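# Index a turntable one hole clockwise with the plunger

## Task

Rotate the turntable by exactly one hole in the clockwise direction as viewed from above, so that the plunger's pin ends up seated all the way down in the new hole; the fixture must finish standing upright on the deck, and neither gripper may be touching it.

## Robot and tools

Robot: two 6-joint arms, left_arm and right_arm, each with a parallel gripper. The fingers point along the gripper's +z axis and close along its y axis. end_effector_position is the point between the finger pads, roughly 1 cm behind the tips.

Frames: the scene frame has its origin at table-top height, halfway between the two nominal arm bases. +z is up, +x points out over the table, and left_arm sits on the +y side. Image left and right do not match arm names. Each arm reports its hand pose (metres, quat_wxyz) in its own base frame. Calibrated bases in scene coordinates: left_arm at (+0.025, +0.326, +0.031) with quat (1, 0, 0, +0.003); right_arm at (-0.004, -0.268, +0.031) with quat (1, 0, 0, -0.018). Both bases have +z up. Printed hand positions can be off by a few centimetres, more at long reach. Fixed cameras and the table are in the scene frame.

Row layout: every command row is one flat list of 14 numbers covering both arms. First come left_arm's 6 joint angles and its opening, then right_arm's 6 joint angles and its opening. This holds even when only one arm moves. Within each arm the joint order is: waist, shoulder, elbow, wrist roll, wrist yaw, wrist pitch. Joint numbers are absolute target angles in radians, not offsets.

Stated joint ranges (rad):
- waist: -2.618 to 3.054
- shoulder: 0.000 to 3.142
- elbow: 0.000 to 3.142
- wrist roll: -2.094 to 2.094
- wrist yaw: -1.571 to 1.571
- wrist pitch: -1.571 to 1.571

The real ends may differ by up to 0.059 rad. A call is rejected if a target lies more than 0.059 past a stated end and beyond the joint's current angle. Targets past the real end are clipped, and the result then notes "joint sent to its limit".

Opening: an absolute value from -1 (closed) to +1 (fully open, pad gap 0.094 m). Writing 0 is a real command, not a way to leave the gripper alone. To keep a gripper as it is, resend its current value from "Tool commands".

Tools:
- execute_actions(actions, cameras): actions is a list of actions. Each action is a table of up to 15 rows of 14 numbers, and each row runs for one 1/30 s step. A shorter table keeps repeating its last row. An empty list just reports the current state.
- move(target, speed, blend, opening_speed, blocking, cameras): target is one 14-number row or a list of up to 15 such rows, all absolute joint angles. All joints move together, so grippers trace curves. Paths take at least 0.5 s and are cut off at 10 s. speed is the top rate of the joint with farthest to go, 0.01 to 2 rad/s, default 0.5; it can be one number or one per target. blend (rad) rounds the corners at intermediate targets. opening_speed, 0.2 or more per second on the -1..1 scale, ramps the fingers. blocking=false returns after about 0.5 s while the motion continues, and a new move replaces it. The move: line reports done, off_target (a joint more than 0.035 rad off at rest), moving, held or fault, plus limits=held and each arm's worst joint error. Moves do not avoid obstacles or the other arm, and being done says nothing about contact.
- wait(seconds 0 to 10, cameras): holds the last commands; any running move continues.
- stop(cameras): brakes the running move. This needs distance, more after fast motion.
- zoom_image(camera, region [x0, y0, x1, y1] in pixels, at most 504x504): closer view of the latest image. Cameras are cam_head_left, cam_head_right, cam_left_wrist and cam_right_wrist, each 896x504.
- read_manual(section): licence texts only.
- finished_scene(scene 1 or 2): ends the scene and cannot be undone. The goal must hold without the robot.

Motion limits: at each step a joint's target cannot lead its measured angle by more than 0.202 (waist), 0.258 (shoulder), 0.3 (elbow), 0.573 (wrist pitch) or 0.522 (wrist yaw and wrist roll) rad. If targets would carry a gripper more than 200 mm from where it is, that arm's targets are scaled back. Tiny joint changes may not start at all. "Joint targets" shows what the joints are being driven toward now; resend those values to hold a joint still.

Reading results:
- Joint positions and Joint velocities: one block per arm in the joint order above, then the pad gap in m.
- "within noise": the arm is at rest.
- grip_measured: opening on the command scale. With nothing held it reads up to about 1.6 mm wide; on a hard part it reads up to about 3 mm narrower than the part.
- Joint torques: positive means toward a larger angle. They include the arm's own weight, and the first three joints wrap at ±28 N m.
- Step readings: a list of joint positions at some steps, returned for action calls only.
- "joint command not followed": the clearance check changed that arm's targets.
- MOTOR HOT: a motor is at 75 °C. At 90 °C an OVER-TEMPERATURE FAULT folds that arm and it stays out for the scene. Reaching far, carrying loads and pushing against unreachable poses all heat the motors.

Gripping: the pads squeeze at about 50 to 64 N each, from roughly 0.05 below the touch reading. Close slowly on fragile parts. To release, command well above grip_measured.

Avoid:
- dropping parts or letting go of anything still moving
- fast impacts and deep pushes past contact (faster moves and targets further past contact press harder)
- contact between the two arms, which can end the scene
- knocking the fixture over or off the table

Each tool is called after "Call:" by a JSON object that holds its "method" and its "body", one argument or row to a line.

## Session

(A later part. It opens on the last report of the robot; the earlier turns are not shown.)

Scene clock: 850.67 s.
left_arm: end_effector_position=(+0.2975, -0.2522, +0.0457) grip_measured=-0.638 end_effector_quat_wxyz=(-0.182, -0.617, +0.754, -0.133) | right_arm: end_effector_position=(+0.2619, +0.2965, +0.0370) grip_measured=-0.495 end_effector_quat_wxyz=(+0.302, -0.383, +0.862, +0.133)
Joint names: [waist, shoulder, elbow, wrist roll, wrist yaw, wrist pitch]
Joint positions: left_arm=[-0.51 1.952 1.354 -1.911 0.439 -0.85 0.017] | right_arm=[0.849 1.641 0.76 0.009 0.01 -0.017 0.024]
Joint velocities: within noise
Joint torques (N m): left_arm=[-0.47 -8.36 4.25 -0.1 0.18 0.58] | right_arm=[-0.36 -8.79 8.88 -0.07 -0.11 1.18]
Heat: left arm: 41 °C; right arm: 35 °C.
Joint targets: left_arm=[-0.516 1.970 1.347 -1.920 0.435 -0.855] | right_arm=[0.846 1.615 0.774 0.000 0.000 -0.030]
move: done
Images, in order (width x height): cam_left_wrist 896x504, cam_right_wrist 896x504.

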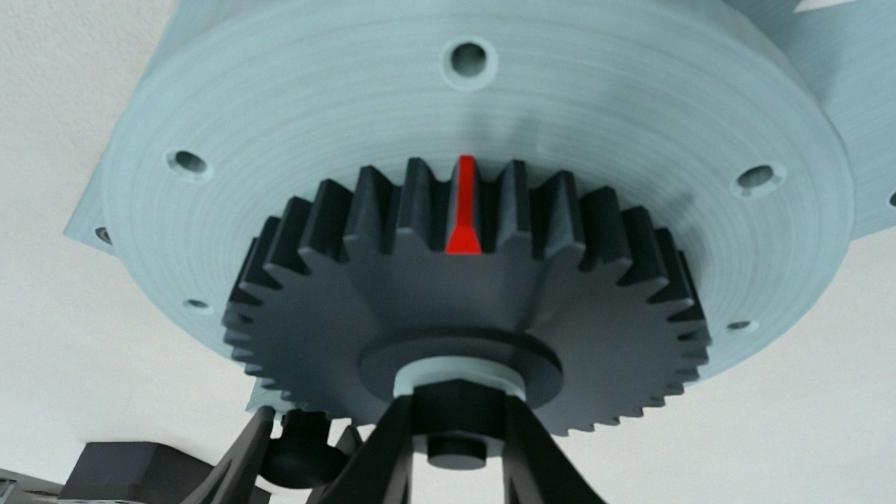

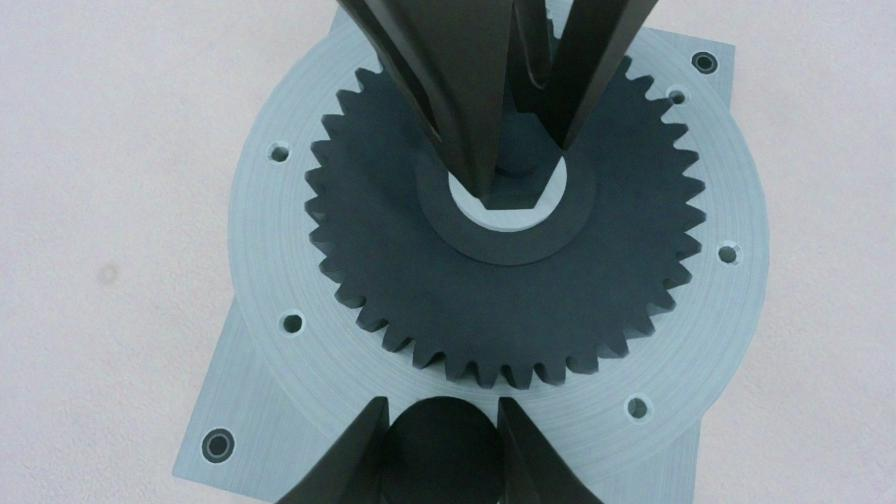

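Call:
{"method": "move", "body": {
  "target": [-0.516,1.97,1.347,-1.92,0.435,-0.855,-0.85,0.846,1.535,0.83,0,0,0.17,-0.85],
  "speed": 0.1,
  "cameras": ["cam_left_wrist","cam_right_wrist"]
}}

Call:
{"method": "move", "body": {
  "target": [-0.516,1.97,1.347,-1.92,0.435,-0.855,-0.85,0.846,1.495,0.86,0,0,0.29,-0.85],
  "speed": 0.1,
  "cameras": ["cam_left_wrist","cam_right_wrist"]
}}

Scene clock: 859.63 s.
left_arm: end_effector_position=(+0.2975, -0.2522, +0.0457) grip_measured=-0.638 end_effector_quat_wxyz=(-0.182, -0.617, +0.754, -0.133) | right_arm: end_effector_position=(+0.2632, +0.2979, +0.0432) grip_measured=-0.495 end_effector_quat_wxyz=(+0.310, -0.382, +0.860, +0.137)
Joint names: [waist, shoulder, elbow, wrist roll, wrist yaw, wrist pitch]
Joint positions: left_arm=[-0.51 1.952 1.354 -1.911 0.439 -0.85 0.017] | right_arm=[0.849 1.626 0.76 0.009 0.01 -0.013 0.024]
Joint velocities: within noise
Joint torques (N m): left_arm=[-0.49 -8.35 4.29 -0.09 0.16 0.6] | right_arm=[-0.38 -14.09 14.53 -0.08 -0.11 2.97]
Heat: left arm: 40 °C; right arm: 35 °C.
Joint targets: left_arm=[-0.516 1.970 1.347 -1.920 0.435 -0.855] | right_arm=[0.846 1.535 0.830 0.000 0.000 0.170]
move: off_target (right_arm); right_arm: the wrist pitch is farthest, 0.183 rad from its target
Images, in order (width x height): cam_left_wrist 896x504, cam_right_wrist 896x504.

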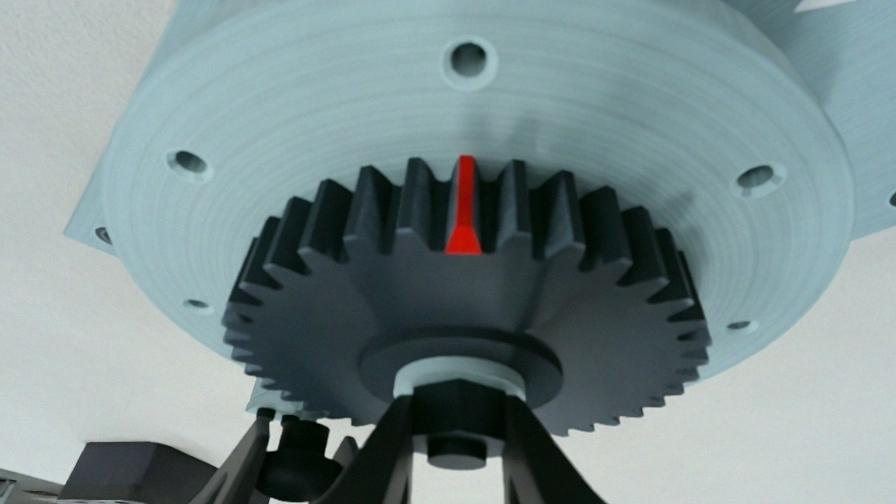

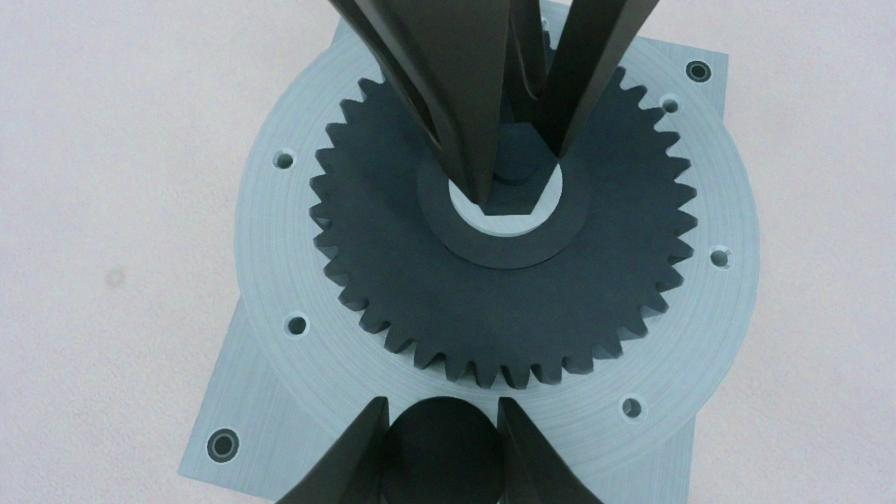

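Scene clock: 861.07 s.
left_arm: end_effector_position=(+0.2975, -0.2522, +0.0457) grip_measured=-0.638 end_effector_quat_wxyz=(-0.182, -0.617, +0.754, -0.133) | right_arm: end_effector_position=(+0.2640, +0.2988, +0.0464) grip_measured=-0.495 end_effector_quat_wxyz=(+0.315, -0.381, +0.858, +0.139)
Joint names: [waist, shoulder, elbow, wrist roll, wrist yaw, wrist pitch]
Joint positions: left_arm=[-0.51 1.952 1.354 -1.911 0.439 -0.85 0.017] | right_arm=[0.849 1.619 0.76 0.009 0.01 -0.009 0.024]
Joint velocities: within noise
Joint torques (N m): left_arm=[-0.46 -8.36 4.3 -0.09 0.17 0.59] | right_arm=[-0.39 -16.65 17.55 -0.06 -0.11 4.04]
Heat: left arm: 40 °C; right arm: 37 °C.
Joint targets: left_arm=[-0.516 1.970 1.347 -1.920 0.435 -0.855] | right_arm=[0.846 1.495 0.860 0.000 0.000 0.290]
move: off_target (right_arm); right_arm: the wrist pitch is farthest, 0.299 rad from its target
Images, in order (width x height): cam_left_wrist 896x504, cam_right_wrist 896x504.

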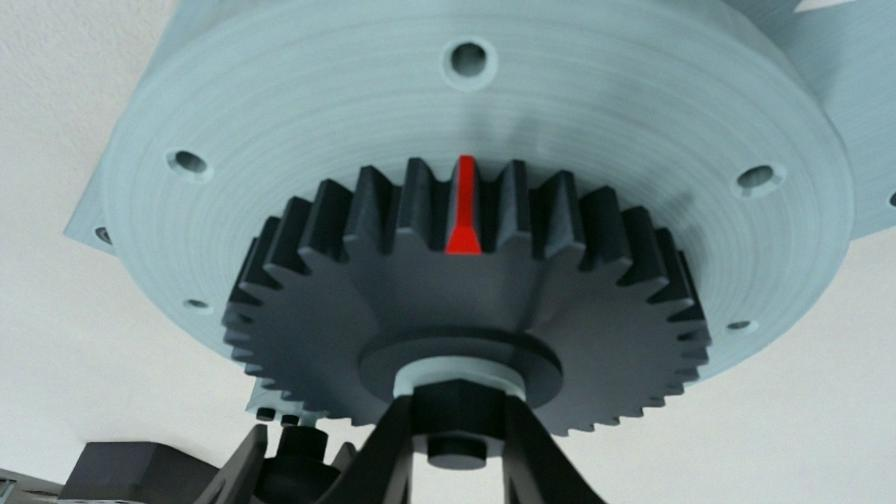

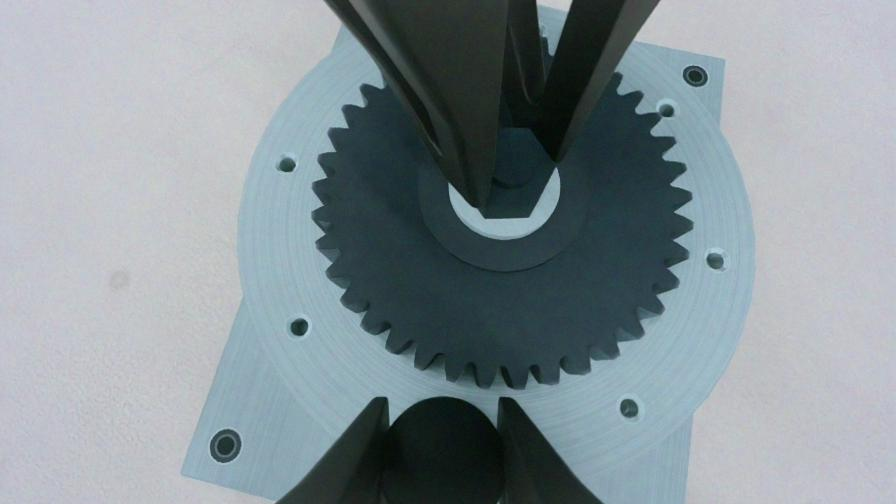

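Call:
{"method": "zoom_image", "body": {
  "camera": "cam_left_wrist",
  "region": [180, 330, 440, 504]
}}

Scaled by 1.938 from the camera's 896x504 image, which has a finer 1280x720 frame.

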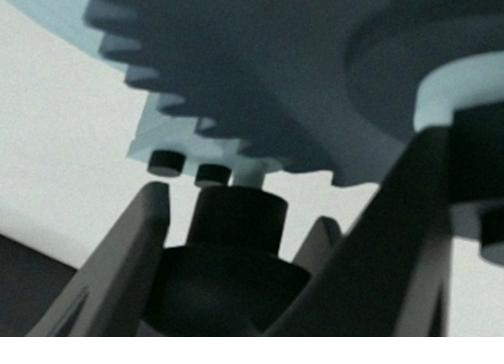

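Call:
{"method": "move", "body": {
  "target": [
    [-0.516,1.97,1.347,-1.92,0.435,-0.855,-0.85,0.846,1.472,0.88,0,0,0.36,-0.85],
    [-0.514,2.009,1.405,-1.809,0.440,-0.922,-0.85,0.846,1.472,0.88,0,0,0.36,-0.85]
  ],
  "speed": 0.15,
  "cameras": ["cam_left_wrist","cam_right_wrist"]
}}

Scene clock: 875.83 s.
left_arm: end_effector_position=(+0.2968, -0.2525, +0.0453) grip_measured=-0.638 end_effector_quat_wxyz=(-0.184, -0.588, +0.777, -0.127) | right_arm: end_effector_position=(+0.2644, +0.2993, +0.0474) grip_measured=-0.496 end_effector_quat_wxyz=(+0.317, -0.381, +0.857, +0.140)
Joint names: [waist, shoulder, elbow, wrist roll, wrist yaw, wrist pitch]
Joint positions: left_arm=[-0.51 1.976 1.39 -1.826 0.443 -0.893 0.017] | right_arm=[0.849 1.618 0.76 0.009 0.01 -0.006 0.024]
Joint velocities: within noise
Joint torques (N m): left_arm=[-0.32 -7.3 5.97 0.21 0.19 0.26] | right_arm=[-0.4 -18.26 19.3 -0.08 -0.1 4.57]
Heat: left arm: 40 °C; right arm: 54 °C.
Joint targets: left_arm=[-0.514 2.009 1.405 -1.809 0.440 -0.922] | right_arm=[0.846 1.475 0.877 0.000 0.000 0.352]
move: off_target (right_arm); right_arm: the wrist pitch is farthest, 0.366 rad from its target
Images, in order (width x height): cam_left_wrist 896x504, cam_right_wrist 896x504.

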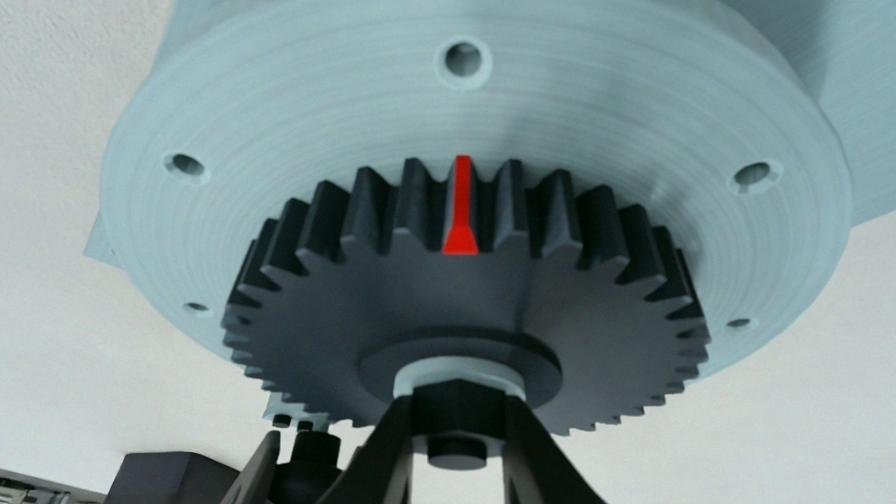

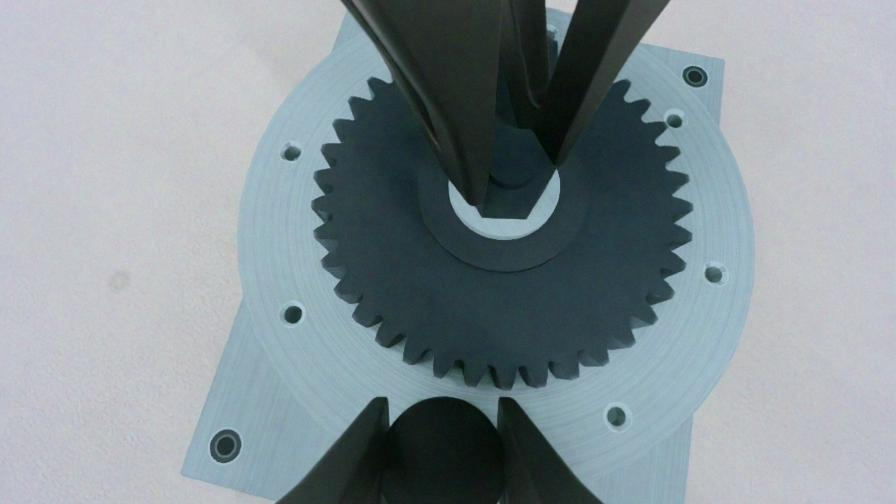

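Call:
{"method": "move", "body": {
  "target": [
    [-0.507,2.128,1.581,-1.476,0.456,-1.122,-0.85,0.846,1.535,0.83,0,0,0.17,-0.85],
    [-0.528,2.291,1.838,-1.071,0.407,-1.384,-0.85,0.846,1.535,0.83,0,0,0.17,-0.85]
  ],
  "speed": 0.25,
  "blend": [0.1,0],
  "cameras": ["cam_left_wrist","cam_right_wrist"]
}}

Scene clock: 887.10 s.
left_arm: end_effector_position=(+0.2979, -0.2531, +0.0461) grip_measured=-0.639 end_effector_quat_wxyz=(-0.225, -0.299, +0.925, -0.067) | right_arm: end_effector_position=(+0.2633, +0.2981, +0.0460) grip_measured=-0.496 end_effector_quat_wxyz=(+0.313, -0.382, +0.859, +0.138)
Joint names: [waist, shoulder, elbow, wrist roll, wrist yaw, wrist pitch]
Joint positions: left_arm=[-0.519 2.259 1.822 -1.097 0.423 -1.354 0.017] | right_arm=[0.849 1.618 0.76 0.009 0.01 -0.015 0.024]
Joint velocities: within noise
Joint torques (N m): left_arm=[-0.83 -9.46 5.74 0.29 0.07 -0.41] | right_arm=[-0.34 -13.31 14.54 -0.07 -0.12 2.99]
Heat: left arm: 39 °C; right arm: 61 °C.
Joint targets: left_arm=[-0.528 2.291 1.838 -1.071 0.407 -1.384] | right_arm=[0.846 1.535 0.830 0.000 0.000 0.170]
move: off_target (right_arm); right_arm: the wrist pitch is farthest, 0.185 rad from its target
Images, in order (width x height): cam_left_wrist 896x504, cam_right_wrist 896x504.

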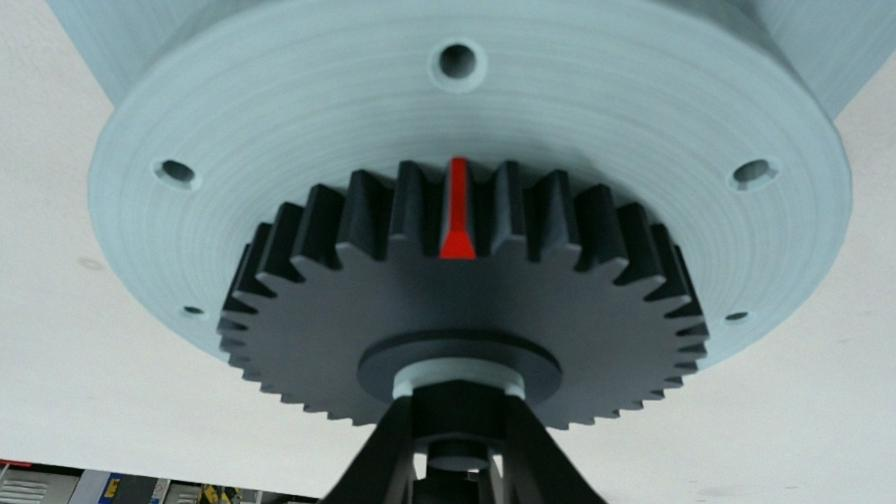

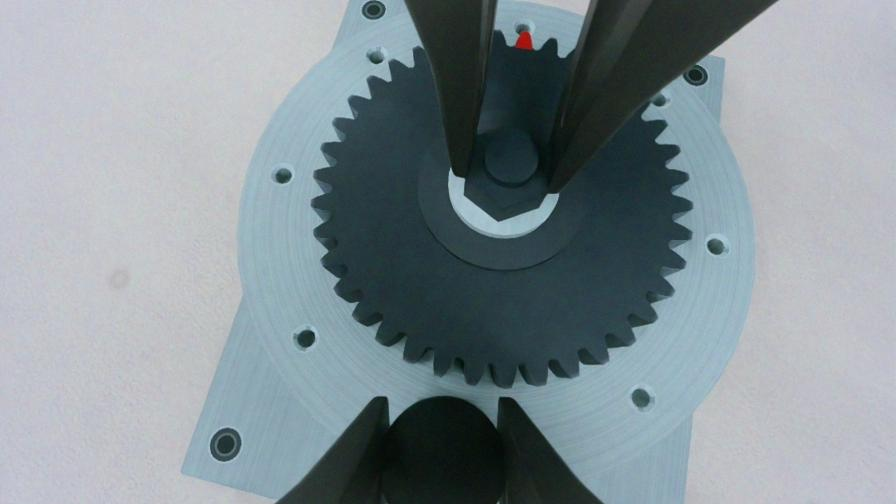

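Call:
{"method": "move", "body": {
  "target": [
    [-0.532,2.32,1.884,-0.998,0.398,-1.431,-0.85,0.846,1.535,0.83,0,0,0.17,-0.85],
    [-0.532,2.32,1.884,-0.998,0.398,-1.431,-0.85,0.846,1.585,0.795,0,0,0.05,-0.85]
  ],
  "speed": 0.1,
  "cameras": ["cam_left_wrist","cam_right_wrist"]
}}

Scene clock: 908.03 s.
left_arm: end_effector_position=(+0.2973, -0.2534, +0.0463) grip_measured=-0.639 end_effector_quat_wxyz=(-0.229, -0.265, +0.935, -0.061) | right_arm: end_effector_position=(+0.2620, +0.2967, +0.0444) grip_measured=-0.496 end_effector_quat_wxyz=(+0.309, -0.382, +0.860, +0.136)
Joint names: [waist, shoulder, elbow, wrist roll, wrist yaw, wrist pitch]
Joint positions: left_arm=[-0.524 2.288 1.868 -1.024 0.413 -1.399 0.017] | right_arm=[0.849 1.618 0.76 0.009 0.009 -0.025 0.024]
Joint velocities: within noise
Joint torques (N m): left_arm=[-0.65 -9.66 5.74 0.32 0.06 -0.48] | right_arm=[-0.35 -9.28 11.07 -0.07 -0.1 1.98]
Heat: left arm: 40 °C; right arm: 52 °C.
Joint targets: left_arm=[-0.532 2.320 1.884 -0.998 0.398 -1.431] | right_arm=[0.846 1.585 0.795 0.000 0.000 0.050]
move: off_target (right_arm); right_arm: the wrist pitch is farthest, 0.075 rad from its target
Images, in order (width x height): cam_left_wrist 896x504, cam_right_wrist 896x504.

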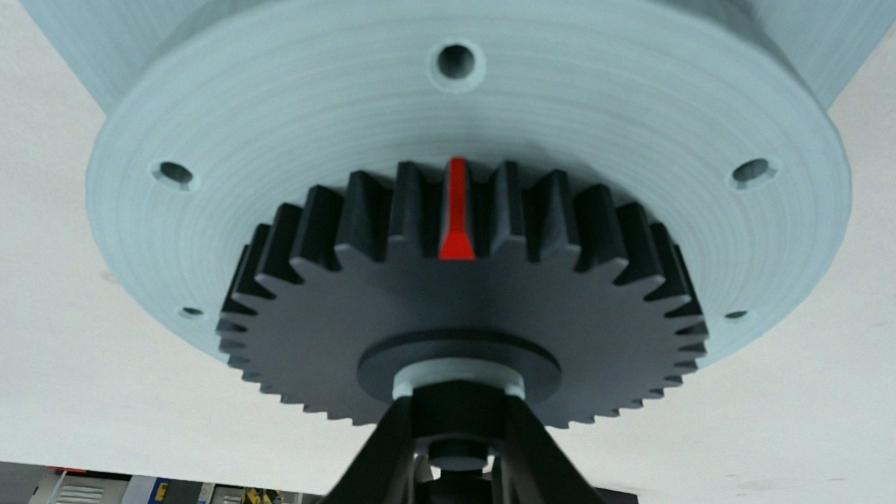

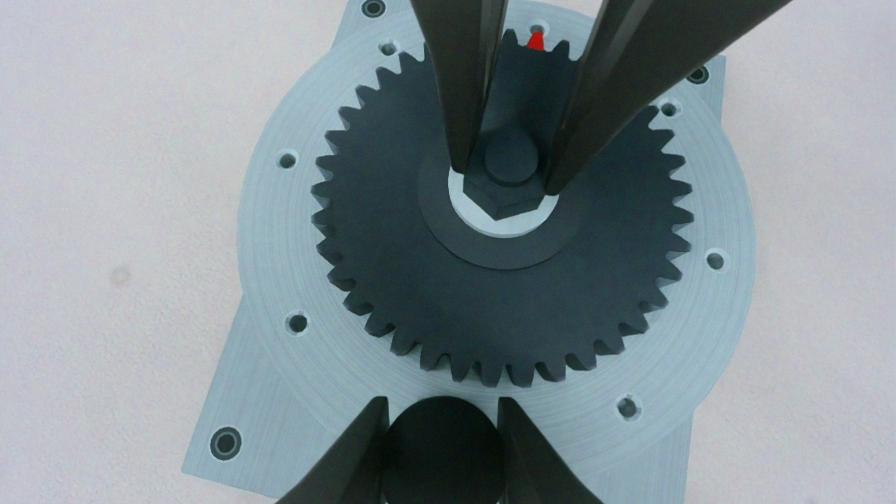

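Call:
{"method": "move", "body": {
  "target": [-0.532,2.32,1.884,-0.998,0.398,-1.431,-0.85,0.846,1.62,0.77,0,0,-0.035,-0.85],
  "speed": 0.1,
  "cameras": ["cam_left_wrist","cam_right_wrist"]
}}

Scene clock: 913.57 s.
left_arm: end_effector_position=(+0.2973, -0.2534, +0.0463) grip_measured=-0.639 end_effector_quat_wxyz=(-0.229, -0.265, +0.935, -0.061) | right_arm: end_effector_position=(+0.2613, +0.2959, +0.0412) grip_measured=-0.496 end_effector_quat_wxyz=(+0.304, -0.383, +0.862, +0.134)
Joint names: [waist, shoulder, elbow, wrist roll, wrist yaw, wrist pitch]
Joint positions: left_arm=[-0.524 2.288 1.868 -1.024 0.413 -1.399 0.017] | right_arm=[0.849 1.625 0.76 0.009 0.009 -0.027 0.024]
Joint velocities: within noise
Joint torques (N m): left_arm=[-0.66 -9.63 5.74 0.32 0.06 -0.5] | right_arm=[-0.43 -7.06 8.57 -0.07 -0.11 1.22]
Heat: left arm: 40 °C; right arm: 50 °C.
Joint targets: left_arm=[-0.532 2.320 1.884 -0.998 0.398 -1.431] | right_arm=[0.846 1.620 0.770 0.000 0.000 -0.035]
move: done
Images, in order (width x height): cam_left_wrist 896x504, cam_right_wrist 896x504.

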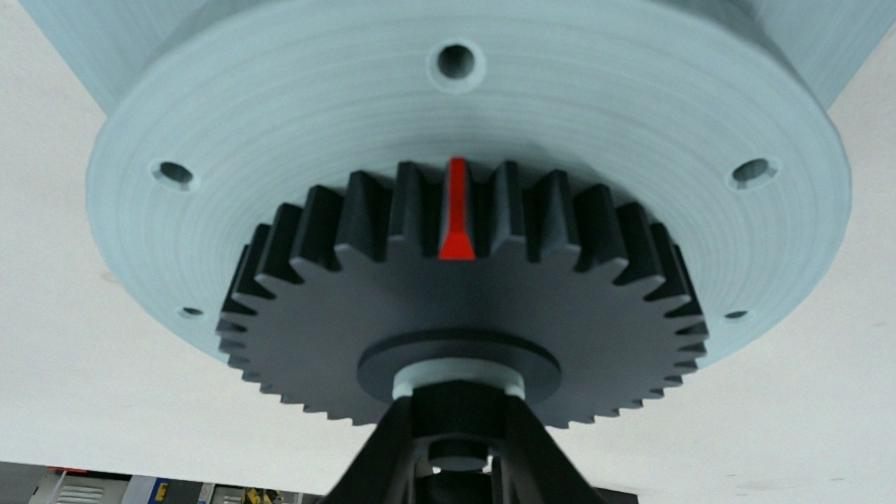

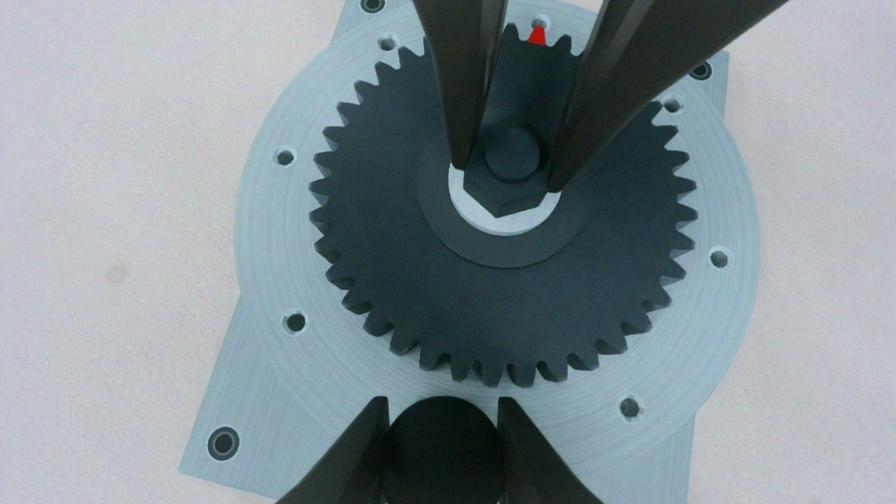

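Call:
{"method": "move", "body": {
  "target": [-0.532,2.32,1.884,-0.998,0.398,-1.431,-0.85,0.846,1.65,0.765,0,0,-0.07,-0.85],
  "speed": 0.1,
  "cameras": ["cam_right_wrist"]
}}

Scene clock: 920.93 s.
left_arm: end_effector_position=(+0.2973, -0.2534, +0.0463) grip_measured=-0.639 end_effector_quat_wxyz=(-0.229, -0.265, +0.935, -0.061) | right_arm: end_effector_position=(+0.2611, +0.2957, +0.0368) grip_measured=-0.496 end_effector_quat_wxyz=(+0.300, -0.384, +0.863, +0.132)
Joint names: [waist, shoulder, elbow, wrist roll, wrist yaw, wrist pitch]
Joint positions: left_arm=[-0.524 2.288 1.868 -1.024 0.413 -1.399 0.017] | right_arm=[0.849 1.638 0.76 0.009 0.009 -0.024 0.024]
Joint velocities: within noise
Joint torques (N m): left_arm=[-0.68 -9.66 5.71 0.32 0.06 -0.49] | right_arm=[-0.4 -5.93 7.98 -0.07 -0.11 0.89]
Heat: left arm: 40 °C; right arm: 47 °C.
Joint targets: left_arm=[-0.532 2.320 1.884 -0.998 0.398 -1.431] | right_arm=[0.846 1.650 0.765 0.000 0.000 -0.070]
move: off_target (right_arm); right_arm: the wrist pitch is farthest, 0.046 rad from its target
Images, in order (width x height): cam_right_wrist 896x504.

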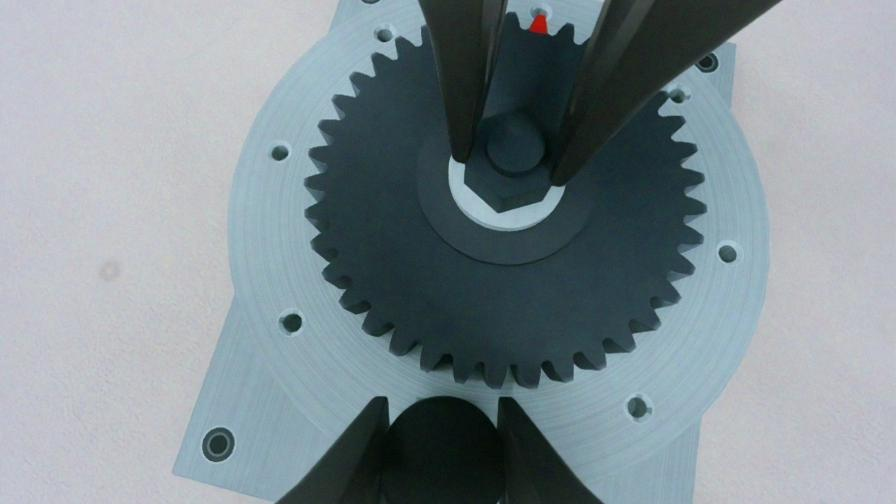

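Call:
{"method": "move", "body": {
  "target": [
    [-0.532,2.32,1.884,-0.998,0.398,-1.431,-0.1,0.846,1.64,0.765,0,0,-0.05,0.1],
    [-0.532,2.15,1.86,-0.998,0.398,-1.45,-0.1,0.846,1.39,0.725,0,0,-0.19,0.1]
  ],
  "speed": 0.3,
  "opening_speed": 0.7
}}

Scene clock: 938.17 s.
left_arm: end_effector_position=(+0.2965, -0.2508, +0.0853) grip_measured=-0.102 end_effector_quat_wxyz=(-0.200, -0.251, +0.943, -0.084) | right_arm: end_effector_position=(+0.2456, +0.2781, +0.0872) grip_measured=+0.098 end_effector_quat_wxyz=(+0.323, -0.380, +0.855, +0.143)
Joint names: [waist, shoulder, elbow, wrist roll, wrist yaw, wrist pitch]
Joint positions: left_arm=[-0.524 2.183 1.868 -1.008 0.402 -1.431 0.042] | right_arm=[0.849 1.41 0.738 0.009 0.009 -0.176 0.052]
Joint velocities: within noise
Joint torques (N m): left_arm=[-0.65 -15.13 4.01 0.12 0.15 -0.17] | right_arm=[-0.38 -6.83 7.23 -0.06 -0.11 1.2]
Heat: left arm: 41 °C; right arm: 43 °C.
Joint targets: left_arm=[-0.532 2.150 1.860 -0.998 0.398 -1.450] | right_arm=[0.846 1.390 0.725 0.000 0.000 -0.190]
move: done

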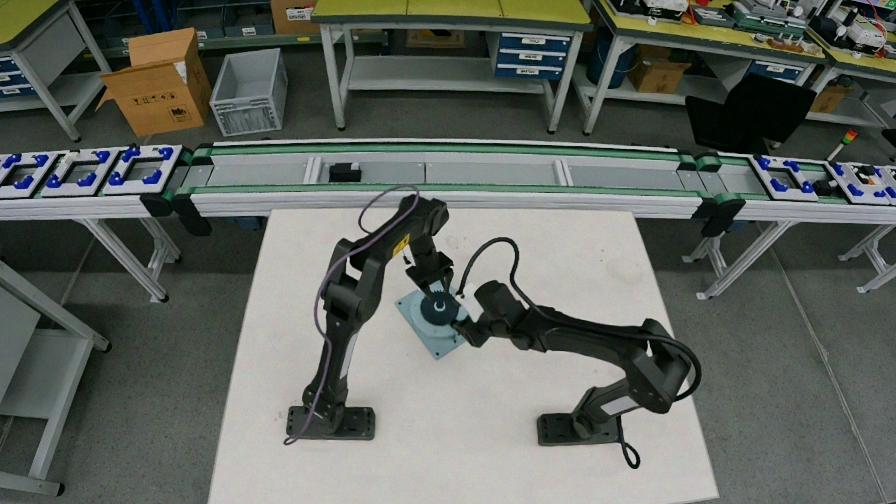

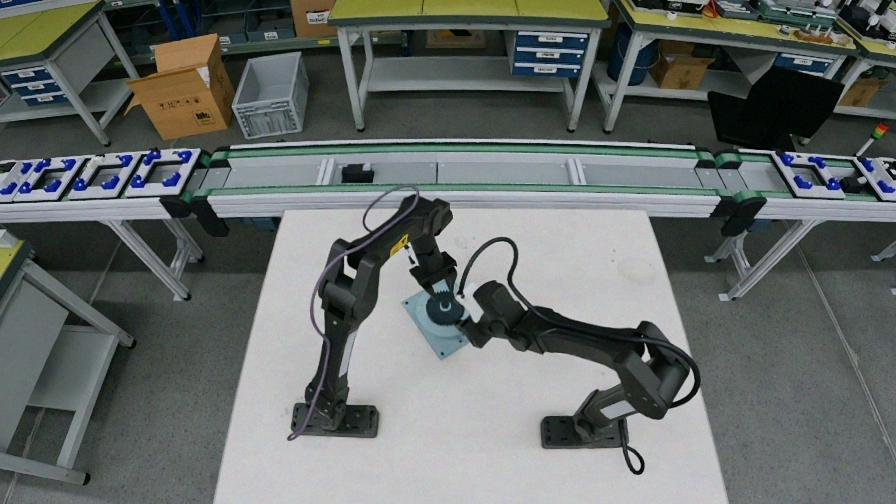

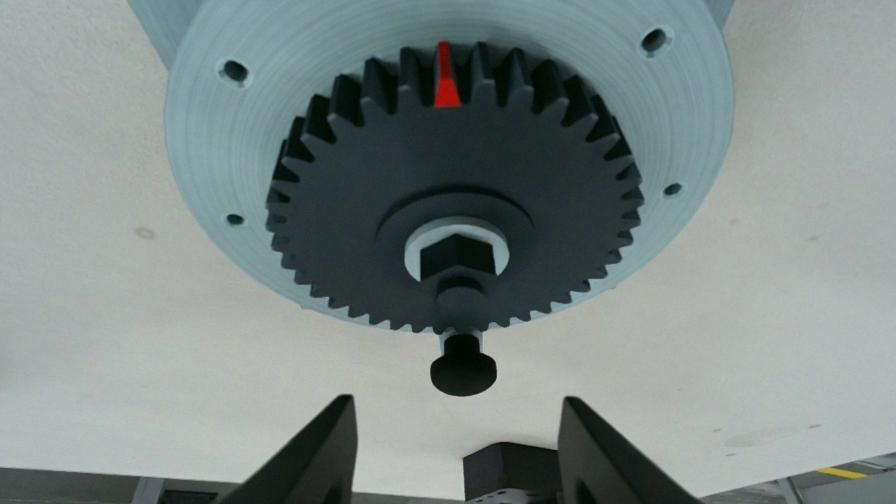

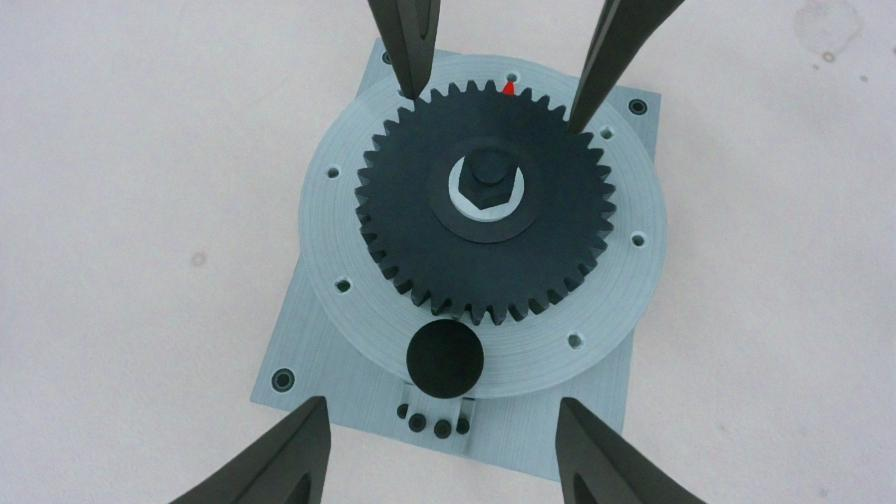

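Call:
{"method": "finished_scene", "body": {
  "scene": 1
}}

The scene is finished: the task was done.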